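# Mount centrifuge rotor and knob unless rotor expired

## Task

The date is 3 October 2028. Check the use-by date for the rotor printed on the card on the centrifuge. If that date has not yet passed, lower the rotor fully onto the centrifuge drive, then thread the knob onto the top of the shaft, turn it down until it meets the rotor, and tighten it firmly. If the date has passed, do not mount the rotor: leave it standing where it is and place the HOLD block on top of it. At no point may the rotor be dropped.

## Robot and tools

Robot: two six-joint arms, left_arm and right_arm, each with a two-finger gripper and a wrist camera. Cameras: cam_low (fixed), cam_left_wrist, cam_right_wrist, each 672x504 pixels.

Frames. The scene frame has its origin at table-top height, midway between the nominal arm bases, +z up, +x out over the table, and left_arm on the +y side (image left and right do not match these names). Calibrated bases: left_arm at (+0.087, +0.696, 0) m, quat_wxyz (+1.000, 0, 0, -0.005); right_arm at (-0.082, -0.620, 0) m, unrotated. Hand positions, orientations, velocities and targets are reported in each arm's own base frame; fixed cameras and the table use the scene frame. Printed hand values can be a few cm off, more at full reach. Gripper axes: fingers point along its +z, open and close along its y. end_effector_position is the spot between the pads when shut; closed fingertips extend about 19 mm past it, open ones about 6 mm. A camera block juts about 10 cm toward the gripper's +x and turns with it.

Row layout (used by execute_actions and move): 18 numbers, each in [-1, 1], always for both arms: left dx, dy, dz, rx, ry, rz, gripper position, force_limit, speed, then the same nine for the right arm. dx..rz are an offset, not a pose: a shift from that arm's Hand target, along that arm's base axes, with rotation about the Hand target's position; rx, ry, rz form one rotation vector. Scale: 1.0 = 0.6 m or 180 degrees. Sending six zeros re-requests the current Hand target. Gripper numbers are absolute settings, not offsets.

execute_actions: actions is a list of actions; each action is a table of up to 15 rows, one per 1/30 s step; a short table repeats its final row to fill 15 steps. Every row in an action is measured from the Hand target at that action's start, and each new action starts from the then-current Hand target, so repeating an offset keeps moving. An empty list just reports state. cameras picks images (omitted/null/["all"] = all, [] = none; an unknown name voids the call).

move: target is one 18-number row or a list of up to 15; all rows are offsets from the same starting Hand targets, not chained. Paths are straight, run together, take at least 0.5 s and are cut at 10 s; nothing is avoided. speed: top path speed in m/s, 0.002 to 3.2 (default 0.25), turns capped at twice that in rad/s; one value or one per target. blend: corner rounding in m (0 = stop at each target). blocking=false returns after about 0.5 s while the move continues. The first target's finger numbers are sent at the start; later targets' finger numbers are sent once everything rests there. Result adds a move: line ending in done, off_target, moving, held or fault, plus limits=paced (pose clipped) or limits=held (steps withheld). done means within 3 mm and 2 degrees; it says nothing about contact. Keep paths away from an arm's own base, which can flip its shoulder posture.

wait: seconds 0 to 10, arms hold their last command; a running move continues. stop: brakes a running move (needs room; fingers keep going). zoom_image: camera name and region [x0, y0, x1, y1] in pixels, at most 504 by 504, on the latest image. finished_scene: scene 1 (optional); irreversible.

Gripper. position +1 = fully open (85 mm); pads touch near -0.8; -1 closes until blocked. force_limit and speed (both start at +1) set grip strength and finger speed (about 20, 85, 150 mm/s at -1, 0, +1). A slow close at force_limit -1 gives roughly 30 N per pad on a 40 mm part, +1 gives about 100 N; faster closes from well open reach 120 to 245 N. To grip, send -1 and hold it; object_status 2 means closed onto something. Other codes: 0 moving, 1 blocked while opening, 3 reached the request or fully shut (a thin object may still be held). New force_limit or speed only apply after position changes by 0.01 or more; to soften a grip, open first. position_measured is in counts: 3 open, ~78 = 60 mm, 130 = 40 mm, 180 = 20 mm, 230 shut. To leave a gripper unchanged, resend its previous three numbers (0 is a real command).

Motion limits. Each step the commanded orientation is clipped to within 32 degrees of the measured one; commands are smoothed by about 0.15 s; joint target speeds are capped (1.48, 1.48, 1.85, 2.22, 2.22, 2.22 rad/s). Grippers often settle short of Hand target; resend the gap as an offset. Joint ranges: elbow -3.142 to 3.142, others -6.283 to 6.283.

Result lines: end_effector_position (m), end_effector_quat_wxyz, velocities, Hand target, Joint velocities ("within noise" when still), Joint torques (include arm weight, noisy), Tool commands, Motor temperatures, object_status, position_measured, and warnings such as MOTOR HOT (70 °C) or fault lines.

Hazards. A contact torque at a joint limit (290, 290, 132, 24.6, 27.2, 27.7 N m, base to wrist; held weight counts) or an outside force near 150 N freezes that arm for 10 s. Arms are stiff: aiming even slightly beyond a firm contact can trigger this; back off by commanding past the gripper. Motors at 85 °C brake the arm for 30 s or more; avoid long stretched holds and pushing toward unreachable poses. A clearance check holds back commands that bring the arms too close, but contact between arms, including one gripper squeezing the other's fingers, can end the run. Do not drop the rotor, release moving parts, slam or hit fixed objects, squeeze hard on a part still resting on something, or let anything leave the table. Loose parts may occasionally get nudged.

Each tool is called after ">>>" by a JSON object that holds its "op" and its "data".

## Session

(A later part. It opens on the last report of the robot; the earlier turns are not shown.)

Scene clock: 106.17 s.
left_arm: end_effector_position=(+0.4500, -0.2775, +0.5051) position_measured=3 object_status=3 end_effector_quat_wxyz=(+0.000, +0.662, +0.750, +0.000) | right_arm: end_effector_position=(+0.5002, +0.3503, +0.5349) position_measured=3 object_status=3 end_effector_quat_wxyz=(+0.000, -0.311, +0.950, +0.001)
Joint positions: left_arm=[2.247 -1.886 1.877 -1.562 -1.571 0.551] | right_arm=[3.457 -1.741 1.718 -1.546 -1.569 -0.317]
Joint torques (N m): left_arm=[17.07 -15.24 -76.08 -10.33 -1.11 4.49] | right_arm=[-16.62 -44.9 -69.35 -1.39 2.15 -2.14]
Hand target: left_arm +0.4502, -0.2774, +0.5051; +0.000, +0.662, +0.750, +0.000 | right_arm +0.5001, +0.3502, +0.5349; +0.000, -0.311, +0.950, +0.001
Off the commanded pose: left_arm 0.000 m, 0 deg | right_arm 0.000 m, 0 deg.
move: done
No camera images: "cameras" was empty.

>>> {"op": "move", "data": {"target": [[0.4417,-0.7758,0.0,0,0,-0.3233,1,1,1,-0.2845,0.4285,0,0,0,0.328,1,1,1],[0.4417,-0.7758,-0.25,0,0,-0.3233,1,1,1,-0.2845,0.4285,-0.2917,0,0,0.328,1,1,1]], "speed": 0.35}}

>>> {"op": "zoom_image", "data": {"camera": "cam_left_wrist", "region": [150, 180, 570, 420]}}

>>> {"op": "zoom_image", "data": {"camera": "cam_right_wrist", "region": [150, 80, 570, 420]}}

Scene clock: 110.57 s.
left_arm: end_effector_position=(+0.7152, -0.7428, +0.3553) position_measured=3 object_status=3 end_effector_quat_wxyz=(+0.000, +0.943, +0.333, +0.000) | right_arm: end_effector_position=(+0.3294, +0.6073, +0.3600) position_measured=3 object_status=3 end_effector_quat_wxyz=(+0.001, +0.739, -0.674, +0.000)
Joint positions: left_arm=[2.164 -1 1.137 -1.707 -1.571 1.484] | right_arm=[3.955 -1.563 1.865 -1.872 -1.57 -0.849]
Joint torques (N m): left_arm=[-17.36 -94.11 -55.26 -10.73 2.16 -2.04] | right_arm=[-15.13 -42.13 -66.23 -9.9 2.16 0]
Hand target: left_arm +0.7152, -0.7429, +0.3551; +0.000, +0.943, +0.333, +0.000 | right_arm +0.3294, +0.6073, +0.3598; +0.001, +0.739, -0.674, +0.000
Off the commanded pose: left_arm 0.000 m, 0 deg | right_arm 0.000 m, 0 deg.
move: done

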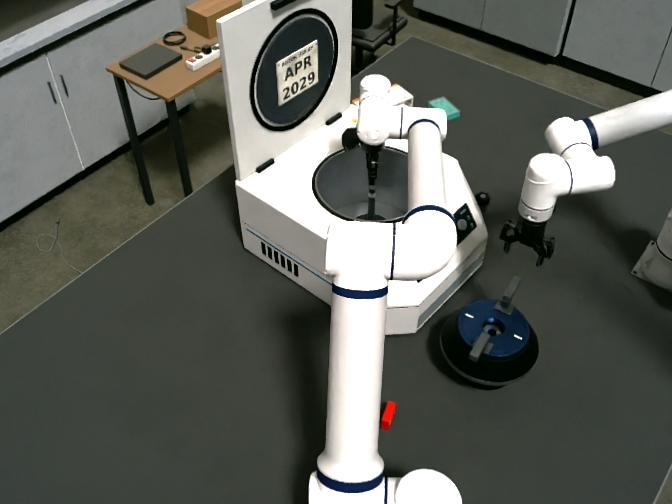

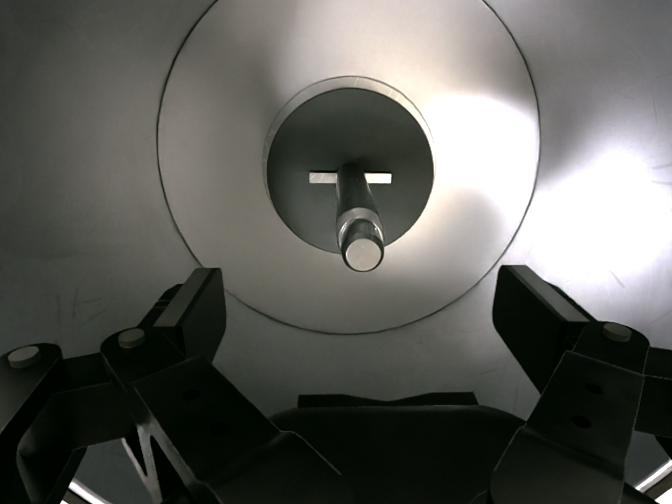

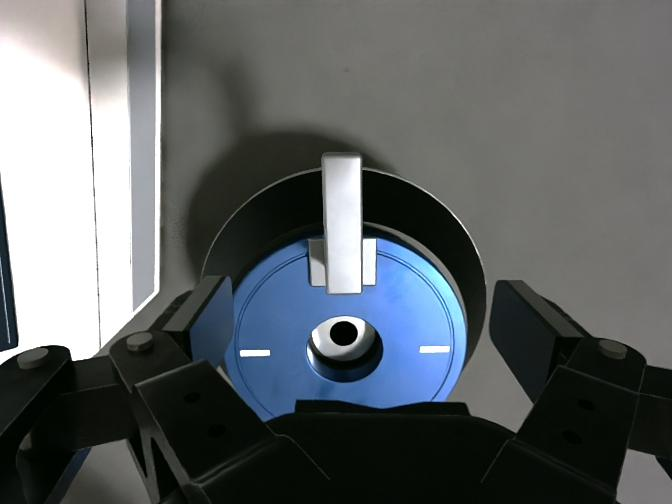

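Scaled by 1.200 from the camera's 672x504 image, which has a finer 960x720 frame.

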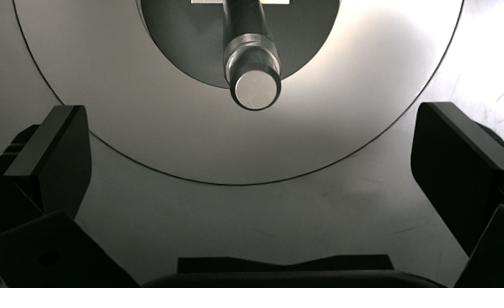

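Scaled by 1.200 from the camera's 672x504 image, which has a finer 960x720 frame.

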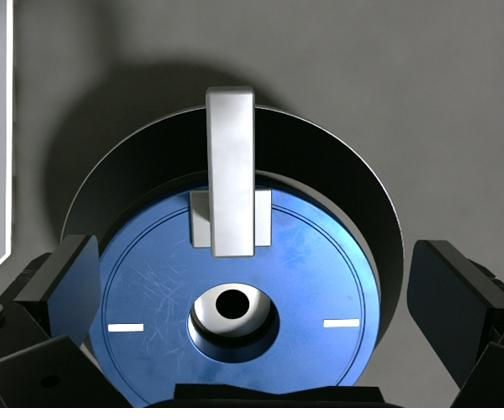

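>>> {"op": "move", "data": {"target": [0,0,0.3,0,0,0,1,1,1,0.007,0.0007,-0.1667,0,0,0.0067,1,1,1], "speed": 0.12, "cameras": ["cam_low","cam_right_wrist"]}}

>>> {"op": "zoom_image", "data": {"camera": "cam_low", "region": [430, 230, 590, 390]}}

Scene clock: 115.60 s.
left_arm: end_effector_position=(+0.7151, -0.7429, +0.5350) position_measured=3 object_status=3 end_effector_quat_wxyz=(+0.000, +0.943, +0.333, +0.000) | right_arm: end_effector_position=(+0.3336, +0.6077, +0.2599) position_measured=3 object_status=3 end_effector_quat_wxyz=(+0.001, +0.746, -0.666, +0.000)
Joint positions: left_arm=[2.164 -0.992 0.807 -1.386 -1.571 1.484] | right_arm=[3.951 -1.492 1.981 -2.059 -1.57 -0.874]
Joint torques (N m): left_arm=[-0.76 -95.83 -73.88 0.77 -0.92 0.32] | right_arm=[-16.42 -45.23 -61.49 -10.09 -0.51 -2.24]
Hand target: left_arm +0.7152, -0.7429, +0.5351; +0.000, +0.943, +0.333, +0.000 | right_arm +0.3336, +0.6077, +0.2598; +0.001, +0.746, -0.666, +0.000
Off the commanded pose: left_arm 0.000 m, 0 deg | right_arm 0.000 m, 0 deg.
move: done
Images, in order (width x height): cam_low 672x504, cam_right_wrist 672x504.

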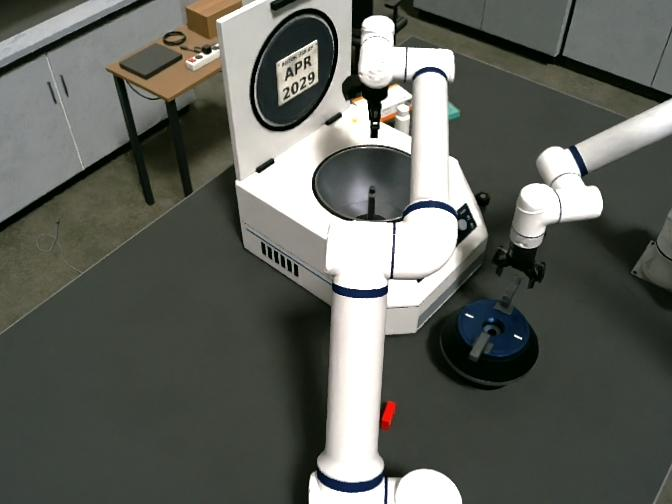

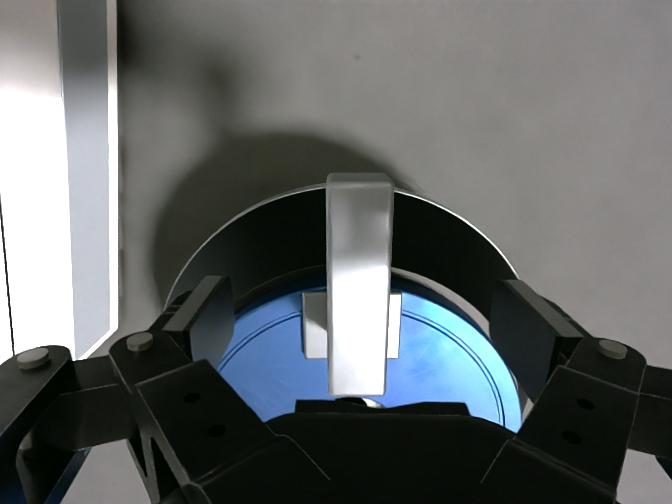

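Scaled by 3.150 from the camera's 672x504 image, which has a finer 960x720 frame.

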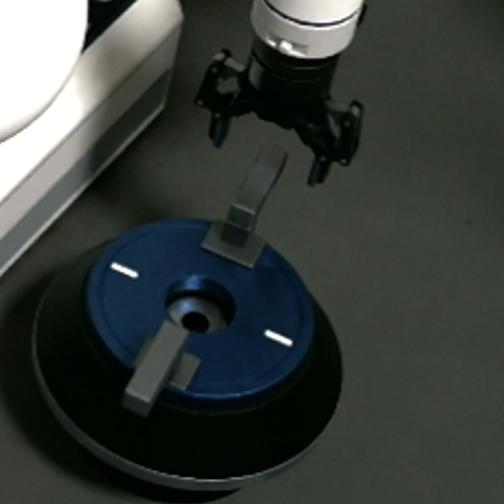

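>>> {"op": "move", "data": {"target": [0,0,0,0,0,0,1,1,1,0,0,-0.08,0,0,0,1,1,1], "speed": 0.08, "cameras": ["cam_low","cam_right_wrist"]}}

>>> {"op": "zoom_image", "data": {"camera": "cam_low", "region": [430, 230, 590, 390]}}

Scene clock: 117.53 s.
left_arm: end_effector_position=(+0.7152, -0.7429, +0.5351) position_measured=3 object_status=3 end_effector_quat_wxyz=(+0.000, +0.943, +0.333, +0.000) | right_arm: end_effector_position=(+0.3336, +0.6077, +0.2120) position_measured=3 object_status=3 end_effector_quat_wxyz=(+0.001, +0.746, -0.666, +0.000)
Joint positions: left_arm=[2.164 -0.992 0.807 -1.386 -1.571 1.484] | right_arm=[3.951 -1.448 2.029 -2.151 -1.57 -0.874]
Joint torques (N m): left_arm=[16.61 -95.03 -73.79 1.56 -0.78 2.88] | right_arm=[-7.57 -47.89 -57.71 -9.93 2.12 -1.12]
Hand target: left_arm +0.7152, -0.7429, +0.5351; +0.000, +0.943, +0.333, +0.000 | right_arm +0.3336, +0.6077, +0.2118; +0.001, +0.746, -0.666, +0.000
Off the commanded pose: left_arm 0.000 m, 0 deg | right_arm 0.000 m, 0 deg.
move: done
Images, in order (width x height): cam_low 672x504, cam_right_wrist 672x504.

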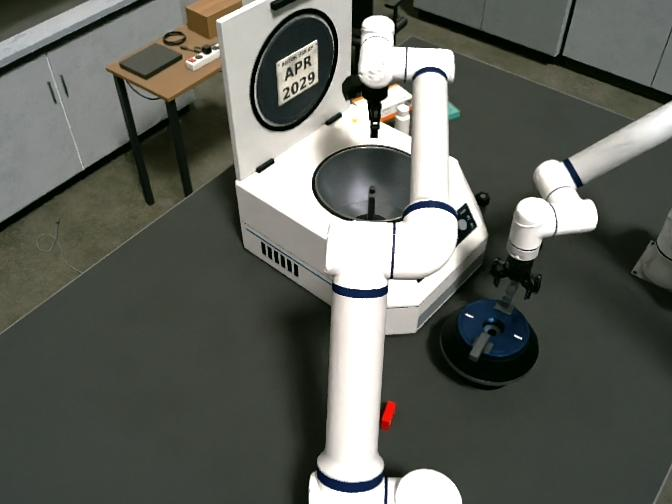

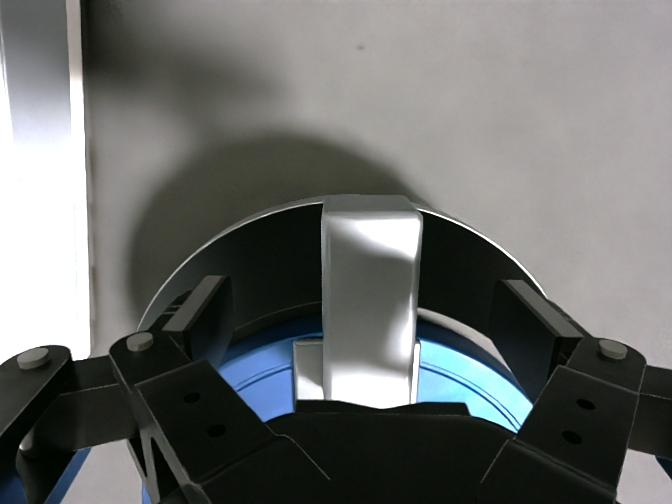

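Scaled by 3.150 from the camera's 672x504 image, which has a finer 960x720 frame.

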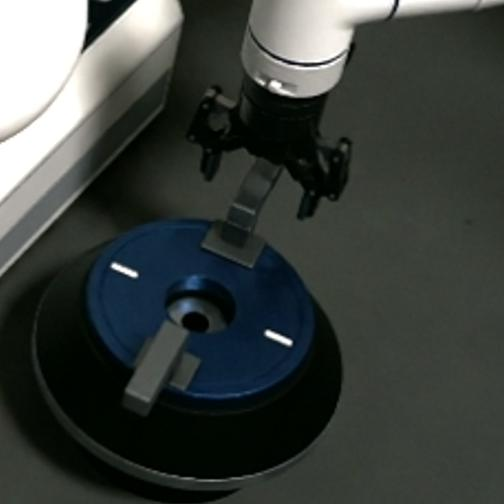

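>>> {"op": "move", "data": {"target": [-0.55,0.65,0,0,0,0.328,1,1,1,0,0,0.0167,0,0,0,1,1,1], "speed": 0.35, "cameras": []}}

>>> {"op": "move", "data": {"target": [[-0.4166,-0.1858,0,0,0,0,1,1,1,0,0,0,0,0,0,1,1,1],[-0.4166,-0.1858,-0.2917,0,0,0,1,1,1,0,0,0,0,0,0,1,1,1]], "speed": 0.3, "cameras": ["cam_low","cam_left_wrist"]}}

>>> {"op": "zoom_image", "data": {"camera": "cam_left_wrist", "region": [150, 80, 570, 420]}}

Scene clock: 121.20 s.
left_arm: end_effector_position=(+0.3853, -0.3530, +0.5351) position_measured=3 object_status=3 end_effector_quat_wxyz=(+0.000, +0.656, +0.755, +0.000) | right_arm: end_effector_position=(+0.3336, +0.6077, +0.2218) position_measured=3 object_status=3 end_effector_quat_wxyz=(+0.001, +0.746, -0.666, +0.000)
Joint positions: left_arm=[2.053 -1.896 1.831 -1.506 -1.571 0.343] | right_arm=[3.951 -1.458 2.02 -2.132 -1.57 -0.874]
Joint torques (N m): left_arm=[-21.05 -46.66 -57.15 1.89 2.22 -3.01] | right_arm=[10.24 -64.51 -78.48 -1.44 2.08 0.08]
Hand target: left_arm +0.3852, -0.3529, +0.5351; +0.000, +0.656, +0.755, +0.000 | right_arm +0.3336, +0.6077, +0.2218; +0.001, +0.746, -0.666, +0.000
Off the commanded pose: left_arm 0.000 m, 0 deg | right_arm 0.000 m, 0 deg.
move: done
No camera images: "cameras" was empty.

Scene clock: 124.10 s.
left_arm: end_effector_position=(+0.1352, -0.4643, +0.3603) position_measured=3 object_status=3 end_effector_quat_wxyz=(+0.000, +0.656, +0.755, +0.000) | right_arm: end_effector_position=(+0.3336, +0.6077, +0.2218) position_measured=3 object_status=3 end_effector_quat_wxyz=(+0.001, +0.746, -0.666, +0.000)
Joint positions: left_arm=[1.478 -1.945 2.17 -1.796 -1.571 -0.232] | right_arm=[3.951 -1.458 2.02 -2.132 -1.57 -0.874]
Joint torques (N m): left_arm=[19.55 -8.93 -52.67 -9.91 2.31 2.87] | right_arm=[10.24 -65.54 -77.85 -1.35 2.03 -0.03]
Hand target: left_arm +0.1352, -0.4643, +0.3601; +0.000, +0.656, +0.755, +0.000 | right_arm +0.3336, +0.6077, +0.2218; +0.001, +0.746, -0.666, +0.000
Off the commanded pose: left_arm 0.000 m, 0 deg | right_arm 0.000 m, 0 deg.
move: done
Images, in order (width x height): cam_low 672x504, cam_left_wrist 672x504.

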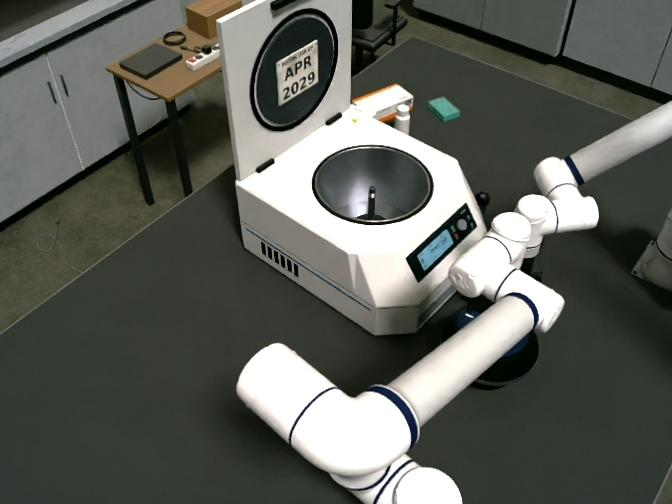

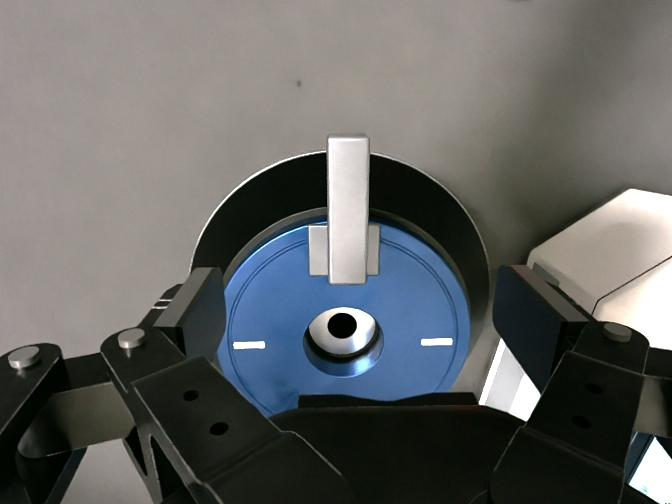

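Scaled by 1.200 from the camera's 672x504 image, which has a finer 960x720 frame.

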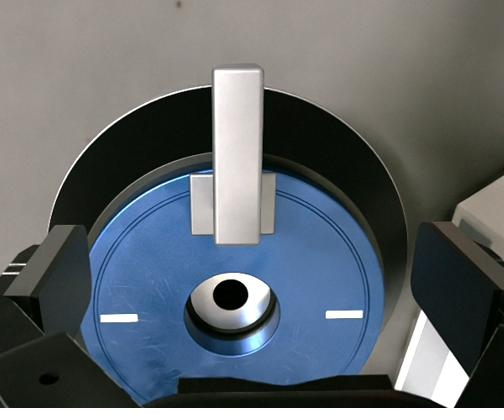

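>>> {"op": "move", "data": {"target": [-0.0032,0.008,-0.16,0,0,0.0044,1,1,1,0,0,0,0,0,0,1,1,1], "speed": 0.1, "cameras": ["cam_left_wrist"]}}

>>> {"op": "move", "data": {"target": [0,0,-0.07,0,0,0,1,1,1,0,0,0,0,0,0,1,1,1], "speed": 0.08, "cameras": ["cam_low","cam_left_wrist","cam_right_wrist"]}}

Scene clock: 126.27 s.
left_arm: end_effector_position=(+0.1333, -0.4595, +0.2643) position_measured=3 object_status=3 end_effector_quat_wxyz=(+0.000, +0.651, +0.759, +0.000) | right_arm: end_effector_position=(+0.3336, +0.6077, +0.2218) position_measured=3 object_status=3 end_effector_quat_wxyz=(+0.001, +0.746, -0.666, +0.000)
Joint positions: left_arm=[1.473 -1.892 2.315 -1.994 -1.571 -0.251] | right_arm=[3.951 -1.458 2.02 -2.132 -1.57 -0.874]
Joint torques (N m): left_arm=[-17.63 -8.86 -49.69 -9.83 -0.78 -2.83] | right_arm=[9.85 -66.23 -78.19 -1.49 1.88 -0.23]
Hand target: left_arm +0.1333, -0.4595, +0.2641; +0.000, +0.651, +0.759, +0.000 | right_arm +0.3336, +0.6077, +0.2218; +0.001, +0.746, -0.666, +0.000
Off the commanded pose: left_arm 0.000 m, 0 deg | right_arm 0.000 m, 0 deg.
move: done
Images, in order (width x height): cam_left_wrist 672x504.

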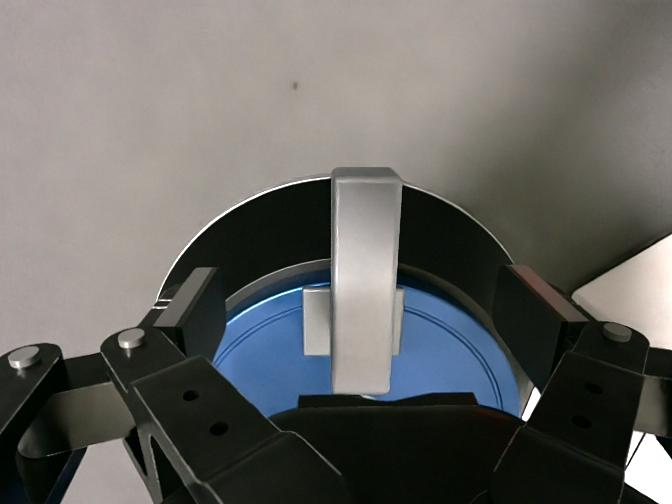

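Scene clock: 127.37 s.
left_arm: end_effector_position=(+0.1333, -0.4595, +0.2222) position_measured=3 object_status=3 end_effector_quat_wxyz=(+0.000, +0.651, +0.759, +0.000) | right_arm: end_effector_position=(+0.3336, +0.6077, +0.2218) position_measured=3 object_status=3 end_effector_quat_wxyz=(+0.001, +0.746, -0.666, +0.000)
Joint positions: left_arm=[1.473 -1.849 2.37 -2.092 -1.571 -0.251] | right_arm=[3.951 -1.458 2.02 -2.132 -1.57 -0.874]
Joint torques (N m): left_arm=[17.61 -5.68 -48.48 -10.72 0.93 2.34] | right_arm=[9.74 -66.45 -78.41 -1.59 1.82 -0.19]
Hand target: left_arm +0.1333, -0.4595, +0.2221; +0.000, +0.651, +0.759, +0.000 | right_arm +0.3336, +0.6077, +0.2218; +0.001, +0.746, -0.666, +0.000
Off the commanded pose: left_arm 0.000 m, 0 deg | right_arm 0.000 m, 0 deg.
move: done

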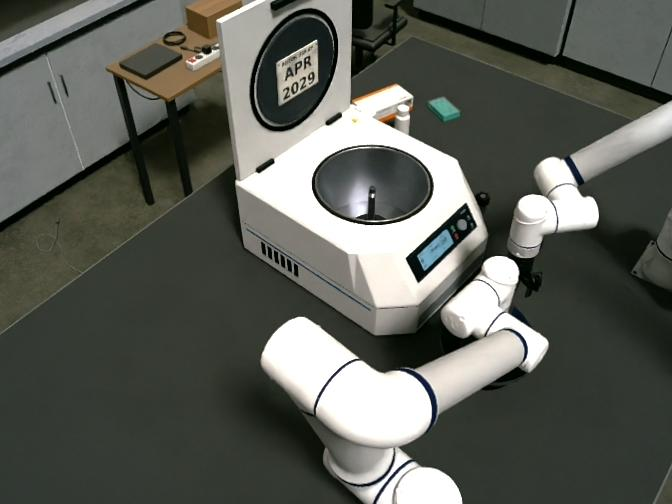

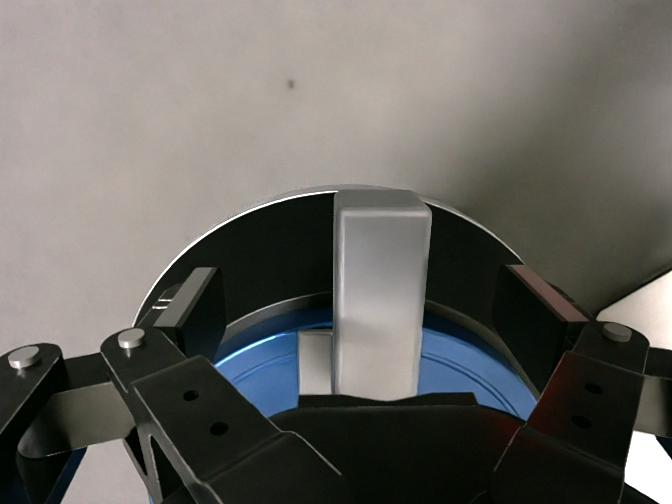

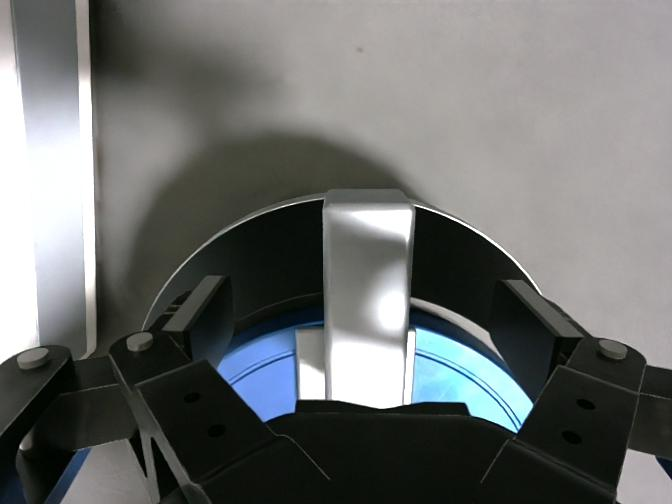

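>>> {"op": "move", "data": {"target": [0.0074,0.0012,0,0,0,0,1,1,1,0,0,0,0,0,0,1,1,1], "speed": 0.08, "cameras": []}}

>>> {"op": "move", "data": {"target": [0,0,0,0,0,0,-1,-0.4,-1,0,0,0,0,0,0,-1,-0.4,-1], "cameras": ["cam_left_wrist","cam_right_wrist"]}}

Scene clock: 128.60 s.
left_arm: end_effector_position=(+0.1376, -0.4589, +0.2221) position_measured=3 object_status=3 end_effector_quat_wxyz=(+0.000, +0.651, +0.759, +0.000) | right_arm: end_effector_position=(+0.3336, +0.6077, +0.2218) position_measured=3 object_status=3 end_effector_quat_wxyz=(+0.001, +0.746, -0.666, +0.000)
Joint positions: left_arm=[1.483 -1.847 2.37 -2.093 -1.571 -0.242] | right_arm=[3.951 -1.458 2.02 -2.132 -1.57 -0.874]
Joint torques (N m): left_arm=[22.79 -9.52 -67.21 -10.62 2.15 2.7] | right_arm=[10.32 -65.41 -78.18 -1.51 1.81 -0.15]
Hand target: left_arm +0.1378, -0.4588, +0.2221; +0.000, +0.651, +0.759, +0.000 | right_arm +0.3336, +0.6077, +0.2218; +0.001, +0.746, -0.666, +0.000
Off the commanded pose: left_arm 0.000 m, 0 deg | right_arm 0.000 m, 0 deg.
move: done
No camera images: "cameras" was empty.

Scene clock: 132.03 s.
left_arm: end_effector_position=(+0.1378, -0.4589, +0.2222) position_measured=170 object_status=2 end_effector_quat_wxyz=(+0.000, +0.651, +0.759, +0.000) | right_arm: end_effector_position=(+0.3336, +0.6077, +0.2219) position_measured=171 object_status=0 end_effector_quat_wxyz=(+0.001, +0.746, -0.666, +0.000)
Joint positions: left_arm=[1.483 -1.847 2.369 -2.093 -1.571 -0.241] | right_arm=[3.951 -1.458 2.02 -2.132 -1.57 -0.874]
Joint torques (N m): left_arm=[19.52 -13 -58.38 -4.89 1.2 2.77] | right_arm=[6.91 -58.25 -76.35 -2.63 1.69 -0.44]
Hand target: left_arm +0.1378, -0.4588, +0.2221; +0.000, +0.651, +0.759, +0.000 | right_arm +0.3336, +0.6077, +0.2218; +0.001, +0.746, -0.666, +0.000
Off the commanded pose: left_arm 0.000 m, 0 deg | right_arm 0.000 m, 0 deg.
move: done
Images, in order (width x height): cam_left_wrist 672x504, cam_right_wrist 672x504.

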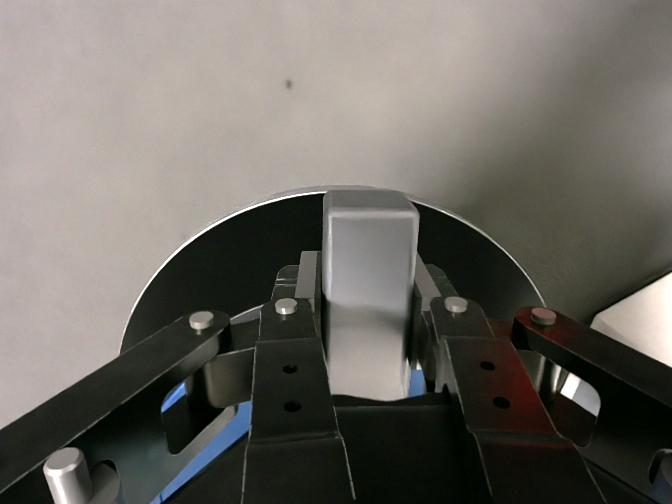

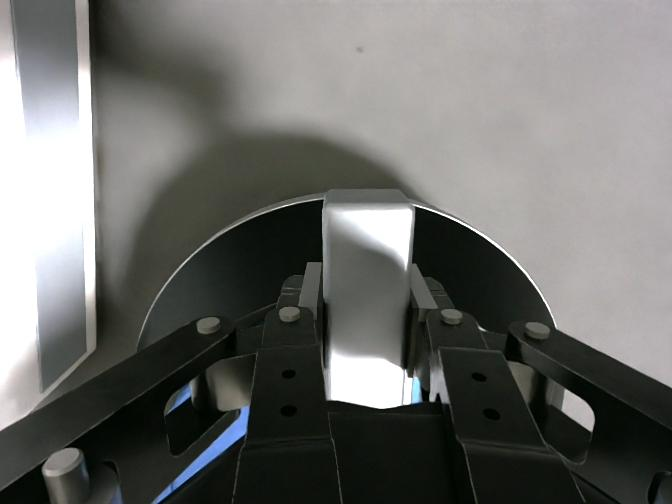

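>>> {"op": "wait", "data": {"seconds": 0.5, "cameras": []}}

>>> {"op": "move", "data": {"target": [0,0,0.04,0,0,0,-1,-0.4,-1,0,0,0.04,0,0,0,-1,-0.4,-1], "speed": 0.04, "cameras": ["cam_left_wrist","cam_right_wrist"]}}

Scene clock: 132.93 s.
left_arm: end_effector_position=(+0.1378, -0.4588, +0.2221) position_measured=170 object_status=2 end_effector_quat_wxyz=(+0.000, +0.651, +0.759, +0.000) | right_arm: end_effector_position=(+0.3336, +0.6077, +0.2219) position_measured=171 object_status=2 end_effector_quat_wxyz=(+0.001, +0.746, -0.666, +0.000)
Joint positions: left_arm=[1.483 -1.847 2.369 -2.093 -1.571 -0.241] | right_arm=[3.951 -1.458 2.02 -2.132 -1.57 -0.874]
Joint torques (N m): left_arm=[20.13 -13.83 -41.46 2.38 0.73 2.65] | right_arm=[2.94 -42.27 -70.83 -6.37 1.55 -0.25]
Hand target: left_arm +0.1378, -0.4588, +0.2221; +0.000, +0.651, +0.759, +0.000 | right_arm +0.3336, +0.6077, +0.2218; +0.001, +0.746, -0.666, +0.000
Tool commands: left_gripper/position=-1.0 left_gripper/force_limit=-0.4 left_gripper/speed=-1.0 right_gripper/position=-1.0 right_gripper/force_limit=-0.4 right_gripper/speed=-1.0
Off the commanded pose: left_arm 0.000 m, 0 deg | right_arm 0.000 m, 0 deg.
wait: 0.50 s; at rest from the start
No camera images: "cameras" was empty.

Scene clock: 134.00 s.
left_arm: end_effector_position=(+0.1378, -0.4589, +0.2460) position_measured=170 object_status=0 end_effector_quat_wxyz=(+0.000, +0.651, +0.759, +0.000) | right_arm: end_effector_position=(+0.3336, +0.6078, +0.2457) position_measured=172 object_status=0 end_effector_quat_wxyz=(+0.001, +0.746, -0.666, +0.000)
Joint positions: left_arm=[1.483 -1.873 2.339 -2.036 -1.571 -0.241] | right_arm=[3.951 -1.48 1.996 -2.086 -1.57 -0.874]
Joint torques (N m): left_arm=[4.75 -55.18 -87.34 -1.74 -0.5 1.2] | right_arm=[-1.12 -82.2 -99.73 -2.86 1.78 -0.03]
Hand target: left_arm +0.1378, -0.4588, +0.2461; +0.000, +0.651, +0.759, +0.000 | right_arm +0.3336, +0.6077, +0.2458; +0.001, +0.746, -0.666, +0.000
Off the commanded pose: left_arm 0.000 m, 0 deg | right_arm 0.000 m, 0 deg.
move: done
Images, in order (width x height): cam_left_wrist 672x504, cam_right_wrist 672x504.

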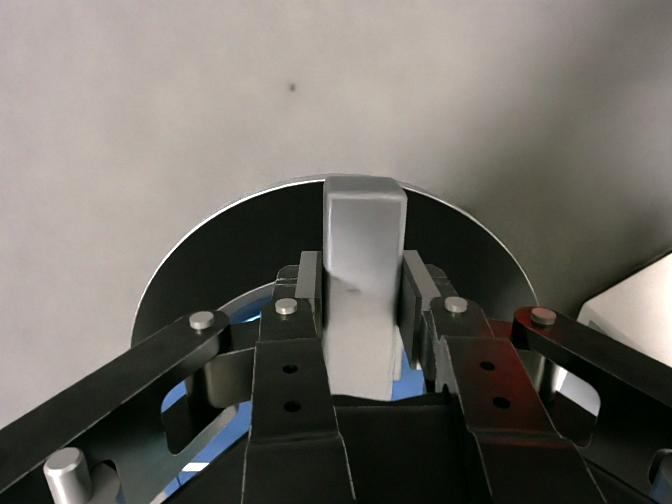

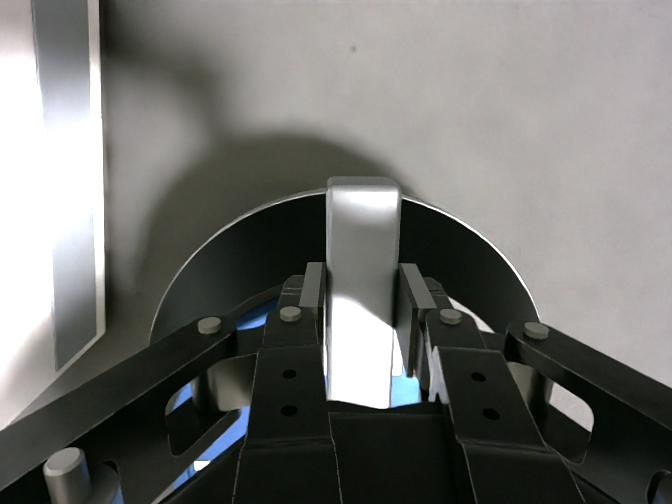

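>>> {"op": "move", "data": {"target": [0,0,-0.03,0,0,0,-0.1,0.6,-1,0,0,-0.03,0,0,0,-0.1,0.6,-1], "speed": 0.05, "cameras": []}}

>>> {"op": "move", "data": {"target": [0,0,-0.016,0,0,0,-0.1,0.6,-1,0,0,-0.016,0,0,0,-0.1,0.6,-1], "speed": 0.05, "cameras": ["cam_left_wrist","cam_right_wrist"]}}

Scene clock: 137.10 s.
left_arm: end_effector_position=(+0.1377, -0.4588, +0.2283) position_measured=141 object_status=3 end_effector_quat_wxyz=(+0.000, +0.651, +0.759, +0.000) | right_arm: end_effector_position=(+0.3336, +0.6077, +0.2280) position_measured=141 object_status=3 end_effector_quat_wxyz=(+0.001, +0.746, -0.666, +0.000)
Joint positions: left_arm=[1.483 -1.854 2.362 -2.078 -1.571 -0.241] | right_arm=[3.951 -1.464 2.014 -2.12 -1.57 -0.874]
Joint torques (N m): left_arm=[8.44 -14.93 -46.31 -10.97 3.8 -1.04] | right_arm=[9.36 -47.71 -59.85 -9.88 -1.84 -0.3]
Hand target: left_arm +0.1378, -0.4588, +0.2281; +0.000, +0.651, +0.759, +0.000 | right_arm +0.3336, +0.6077, +0.2278; +0.001, +0.746, -0.666, +0.000
Off the commanded pose: left_arm 0.000 m, 0 deg | right_arm 0.000 m, 0 deg.
move: done
No camera images: "cameras" was empty.

Scene clock: 137.93 s.
left_arm: end_effector_position=(+0.1378, -0.4588, +0.2187) position_measured=141 object_status=3 end_effector_quat_wxyz=(+0.000, +0.651, +0.759, +0.000) | right_arm: end_effector_position=(+0.3336, +0.6077, +0.2184) position_measured=141 object_status=3 end_effector_quat_wxyz=(+0.001, +0.746, -0.666, +0.000)
Joint positions: left_arm=[1.483 -1.843 2.374 -2.101 -1.571 -0.241] | right_arm=[3.951 -1.454 2.023 -2.138 -1.57 -0.874]
Joint torques (N m): left_arm=[17.47 -10.68 -45.99 -10.29 3.3 1.5] | right_arm=[12.85 -47.85 -59.38 -10.25 -1.9 -0.38]
Hand target: left_arm +0.1378, -0.4588, +0.2185; +0.000, +0.651, +0.759, +0.000 | right_arm +0.3336, +0.6077, +0.2182; +0.001, +0.746, -0.666, +0.000
Off the commanded pose: left_arm 0.000 m, 0 deg | right_arm 0.000 m, 0 deg.
move: done
Images, in order (width x height): cam_left_wrist 672x504, cam_right_wrist 672x504.

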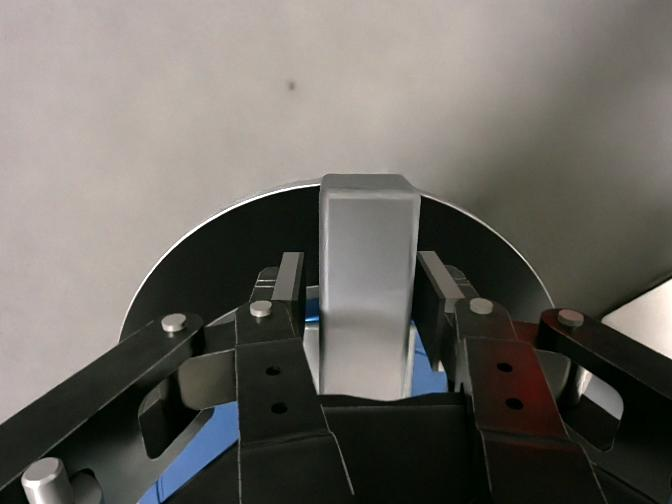

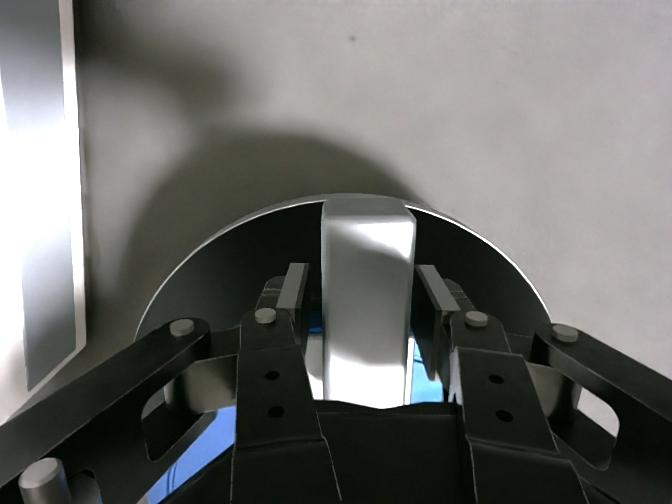

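Grip stronger, then lift.

>>> {"op": "move", "data": {"target": [0,0,0,0,0,0,-1,1,-0.6,0,0,0,0,0,0,-1,1,-0.6], "cameras": []}}

>>> {"op": "wait", "data": {"seconds": 0.5, "cameras": []}}

>>> {"op": "move", "data": {"target": [0,0,0.03,0,0,0,-1,1,-0.6,0,0,0.03,0,0,0,-1,1,-0.6], "speed": 0.03, "cameras": ["cam_left_wrist","cam_right_wrist"]}}

Scene clock: 139.27 s.
left_arm: end_effector_position=(+0.1378, -0.4589, +0.2185) position_measured=172 object_status=0 end_effector_quat_wxyz=(+0.000, +0.651, +0.759, +0.000) | right_arm: end_effector_position=(+0.3336, +0.6078, +0.2183) position_measured=172 object_status=0 end_effector_quat_wxyz=(+0.001, +0.746, -0.666, +0.000)
Joint positions: left_arm=[1.483 -1.843 2.374 -2.102 -1.571 -0.241] | right_arm=[3.951 -1.454 2.023 -2.139 -1.57 -0.874]
Joint torques (N m): left_arm=[17.11 -11.19 -47.34 -5.17 3.62 2.06] | right_arm=[8.69 -48.39 -59.09 -1.23 -0.05 -0.49]
Hand target: left_arm +0.1378, -0.4588, +0.2185; +0.000, +0.651, +0.759, +0.000 | right_arm +0.3336, +0.6077, +0.2182; +0.001, +0.746, -0.666, +0.000
Off the commanded pose: left_arm 0.000 m, 0 deg | right_arm 0.000 m, 0 deg.
move: done
No camera images: "cameras" was empty.

Scene clock: 139.77 s.
left_arm: end_effector_position=(+0.1378, -0.4589, +0.2185) position_measured=172 object_status=2 end_effector_quat_wxyz=(+0.000, +0.651, +0.759, +0.000) | right_arm: end_effector_position=(+0.3336, +0.6077, +0.2182) position_measured=172 object_status=2 end_effector_quat_wxyz=(+0.001, +0.746, -0.666, +0.000)
Joint positions: left_arm=[1.483 -1.843 2.374 -2.102 -1.571 -0.241] | right_arm=[3.951 -1.454 2.023 -2.139 -1.57 -0.874]
Joint torques (N m): left_arm=[15.04 -11.92 -47.11 1.07 4.81 1.42] | right_arm=[5.96 -50.85 -59.38 -0.99 2.26 -0.32]
Hand target: left_arm +0.1378, -0.4588, +0.2185; +0.000, +0.651, +0.759, +0.000 | right_arm +0.3336, +0.6077, +0.2182; +0.001, +0.746, -0.666, +0.000
Tool commands: left_gripper/position=-1.0 left_gripper/force_limit=+1.0 left_gripper/speed=-0.6 right_gripper/position=-1.0 right_gripper/force_limit=+1.0 right_gripper/speed=-0.6
Off the commanded pose: left_arm 0.000 m, 0 deg | right_arm 0.000 m, 0 deg.
wait: 0.50 s; at rest by 0.17 s
No camera images: "cameras" was empty.

Scene clock: 140.80 s.
left_arm: end_effector_position=(+0.1378, -0.4588, +0.2364) position_measured=172 object_status=2 end_effector_quat_wxyz=(+0.000, +0.651, +0.759, +0.000) | right_arm: end_effector_position=(+0.3336, +0.6077, +0.2361) position_measured=172 object_status=2 end_effector_quat_wxyz=(+0.001, +0.746, -0.666, +0.000)
Joint positions: left_arm=[1.483 -1.863 2.351 -2.059 -1.571 -0.241] | right_arm=[3.951 -1.471 2.006 -2.104 -1.57 -0.874]
Joint torques (N m): left_arm=[21.67 -58.94 -86.65 1.03 -0.33 1.55] | right_arm=[-14.85 -88.23 -102.13 -1.88 -2.52 -0.26]
Hand target: left_arm +0.1378, -0.4588, +0.2365; +0.000, +0.651, +0.759, +0.000 | right_arm +0.3336, +0.6077, +0.2362; +0.001, +0.746, -0.666, +0.000
Off the commanded pose: left_arm 0.000 m, 0 deg | right_arm 0.000 m, 0 deg.
move: done
Images, in order (width x height): cam_left_wrist 672x504, cam_right_wrist 672x504.

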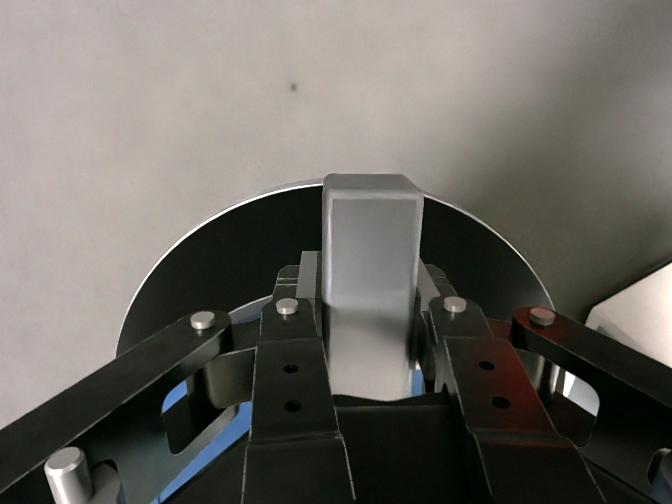

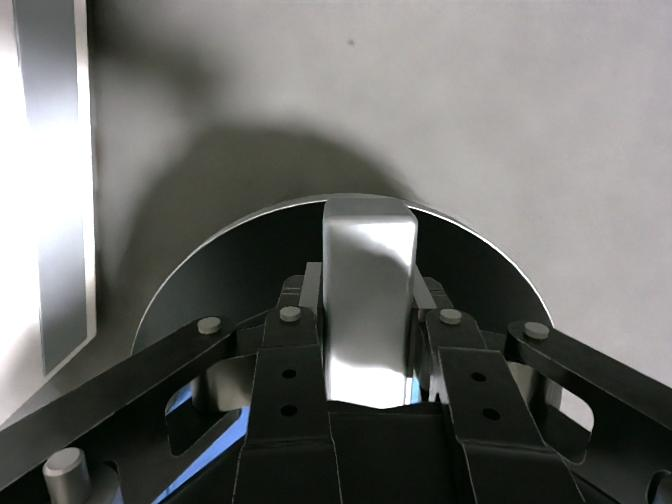

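>>> {"op": "move", "data": {"target": [0,0,0.55,0,0,0,-1,1,-0.6,0,0,0.55,0,0,0,-1,1,-0.6], "speed": 0.1}}

>>> {"op": "zoom_image", "data": {"camera": "cam_low", "region": [400, 100, 600, 300]}}

Scene clock: 148.37 s.
left_arm: end_effector_position=(+0.1378, -0.4588, +0.5663) position_measured=172 object_status=2 end_effector_quat_wxyz=(+0.000, +0.651, +0.759, +0.000) | right_arm: end_effector_position=(+0.3336, +0.6077, +0.5660) position_measured=172 object_status=2 end_effector_quat_wxyz=(+0.001, +0.746, -0.666, -0.001)
Joint positions: left_arm=[1.483 -1.968 1.82 -1.423 -1.571 -0.241] | right_arm=[3.951 -1.599 1.536 -1.506 -1.57 -0.874]
Joint torques (N m): left_arm=[-16.21 -17.9 -107 -1.36 1.72 -2.72] | right_arm=[-5.91 -61.8 -125.32 -5.01 -0.29 -0.23]
Hand target: left_arm +0.1378, -0.4588, +0.5665; +0.000, +0.651, +0.759, +0.000 | right_arm +0.3336, +0.6077, +0.5662; +0.001, +0.746, -0.666, +0.000
Off the commanded pose: left_arm 0.000 m, 0 deg | right_arm 0.000 m, 0 deg.
move: done

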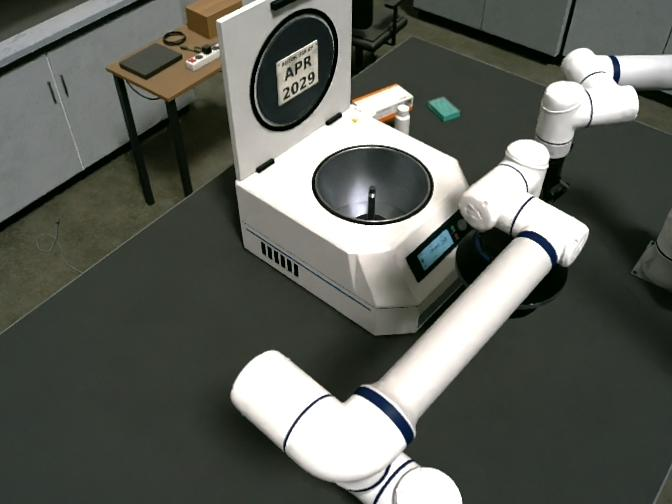

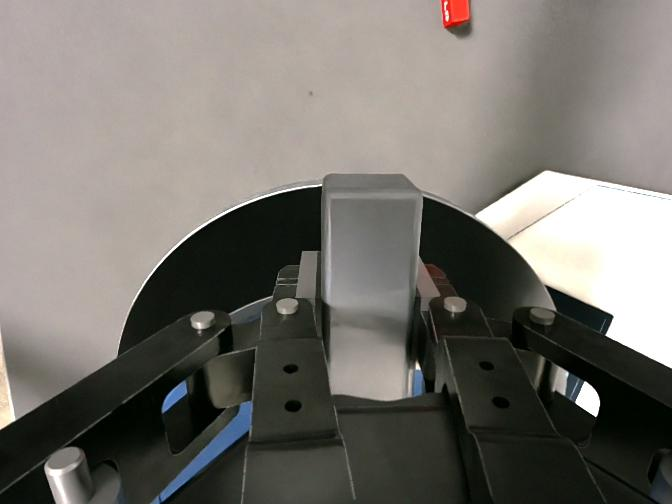

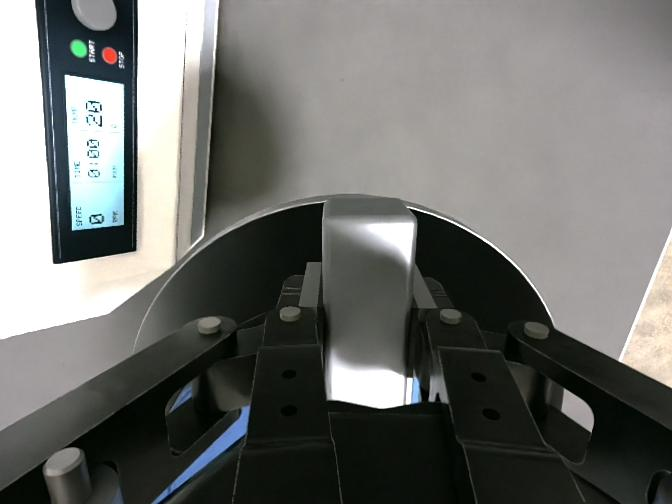

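Scaled by 2.520 from the camera's 672x504 image, which has a finer 960x720 frame.

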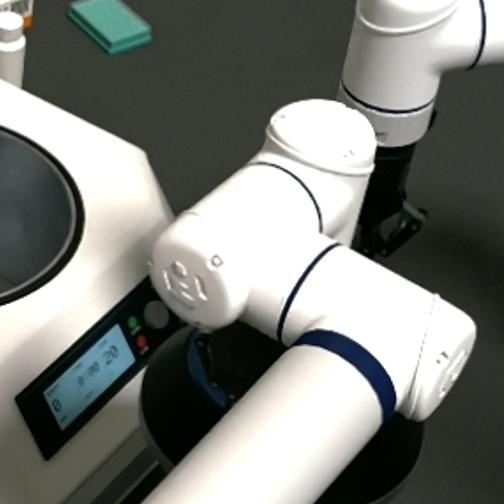

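>>> {"op": "move", "data": {"target": [[0.1912,-0.0432,0,0,0,-0.0551,-1,1,-0.6,0.1172,-0.0477,0,0,0,-0.0551,-1,1,-0.6],[0.3820,-0.0927,0,0,0,-0.1102,-1,1,-0.6,0.2347,-0.0890,0,0,0,-0.1102,-1,1,-0.6],[0.5715,-0.1485,0,0,0,-0.1653,-1,1,-0.6,0.3537,-0.1245,0,0,0,-0.1653,-1,1,-0.6],[0.7585,-0.2105,0,0,0,-0.2204,-1,1,-0.6,0.4750,-0.1540,0,0,0,-0.2204,-1,1,-0.6],[0.9420,-0.2778,0,0,0,-0.2755,-1,1,-0.6,0.5998,-0.1785,0,0,0,-0.2755,-1,1,-0.6]], "speed": 0.1, "blend": 0.02}}

>>> {"op": "zoom_image", "data": {"camera": "cam_low", "region": [280, 20, 500, 240]}}

Scene clock: 155.73 s.
left_arm: end_effector_position=(+0.7028, -0.6255, +0.5665) position_measured=172 object_status=2 end_effector_quat_wxyz=(+0.000, +0.909, +0.416, +0.000) | right_arm: end_effector_position=(+0.6934, +0.5007, +0.5662) position_measured=172 object_status=2 end_effector_quat_wxyz=(+0.000, -0.398, +0.917, +0.001)
Joint positions: left_arm=[2.225 -1.167 1.017 -1.42 -1.571 1.366] | right_arm=[3.557 -1.324 1.228 -1.474 -1.569 -0.402]
Joint torques (N m): left_arm=[24.94 -111.03 -109.41 -1.51 -1.01 3.02] | right_arm=[-10.43 -95.8 -119.16 -2.73 -1.28 0.51]
Hand target: left_arm +0.7030, -0.6255, +0.5665; +0.000, +0.909, +0.416, +0.000 | right_arm +0.6935, +0.5006, +0.5662; +0.000, -0.398, +0.918, +0.001
Off the commanded pose: left_arm 0.000 m, 0 deg | right_arm 0.000 m, 0 deg.
move: done

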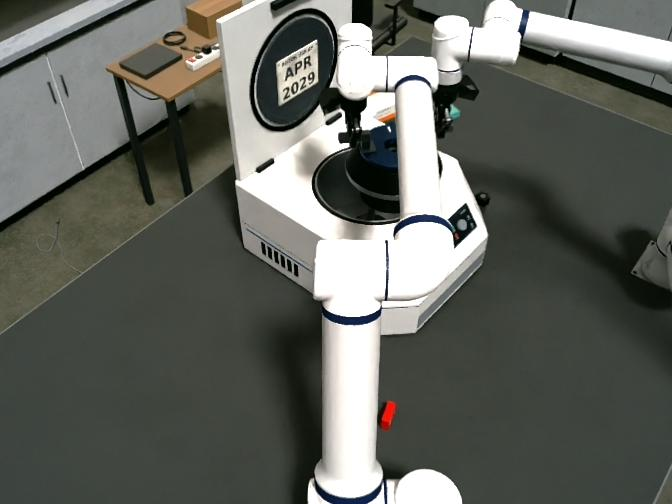

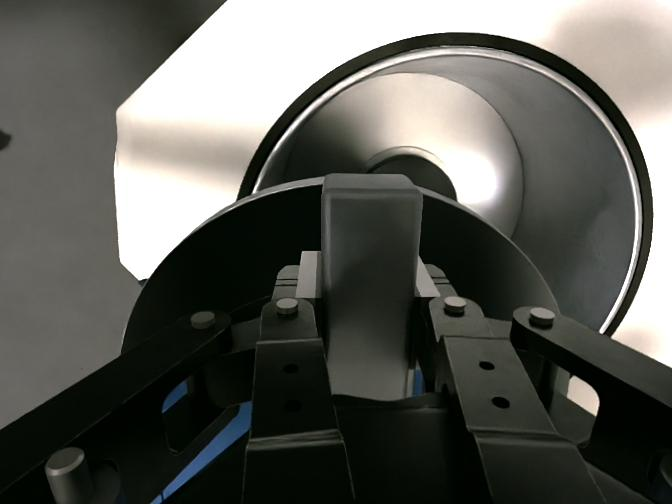

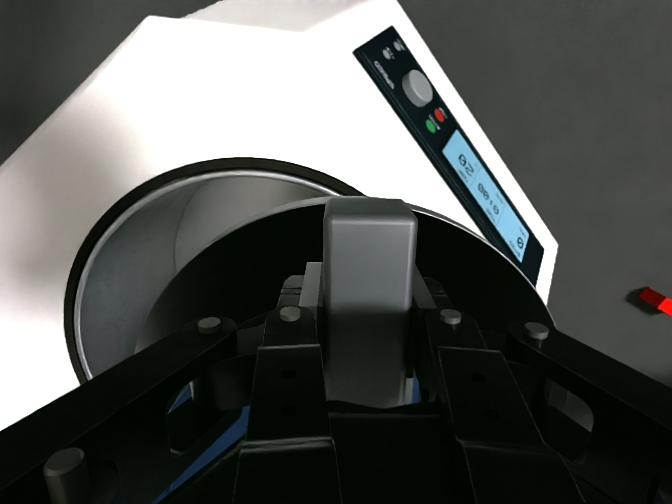

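Scaled by 2.291 from the camera's 672x504 image, which has a finer 960x720 frame.

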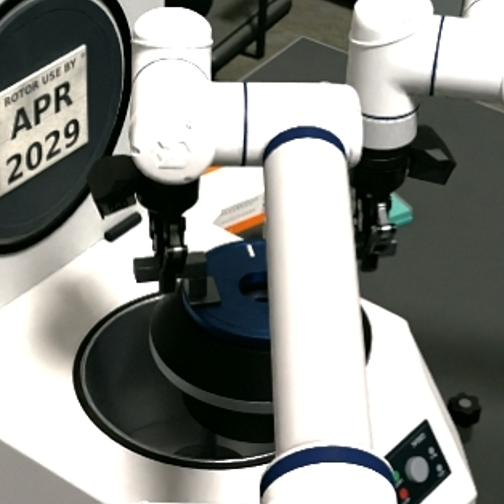

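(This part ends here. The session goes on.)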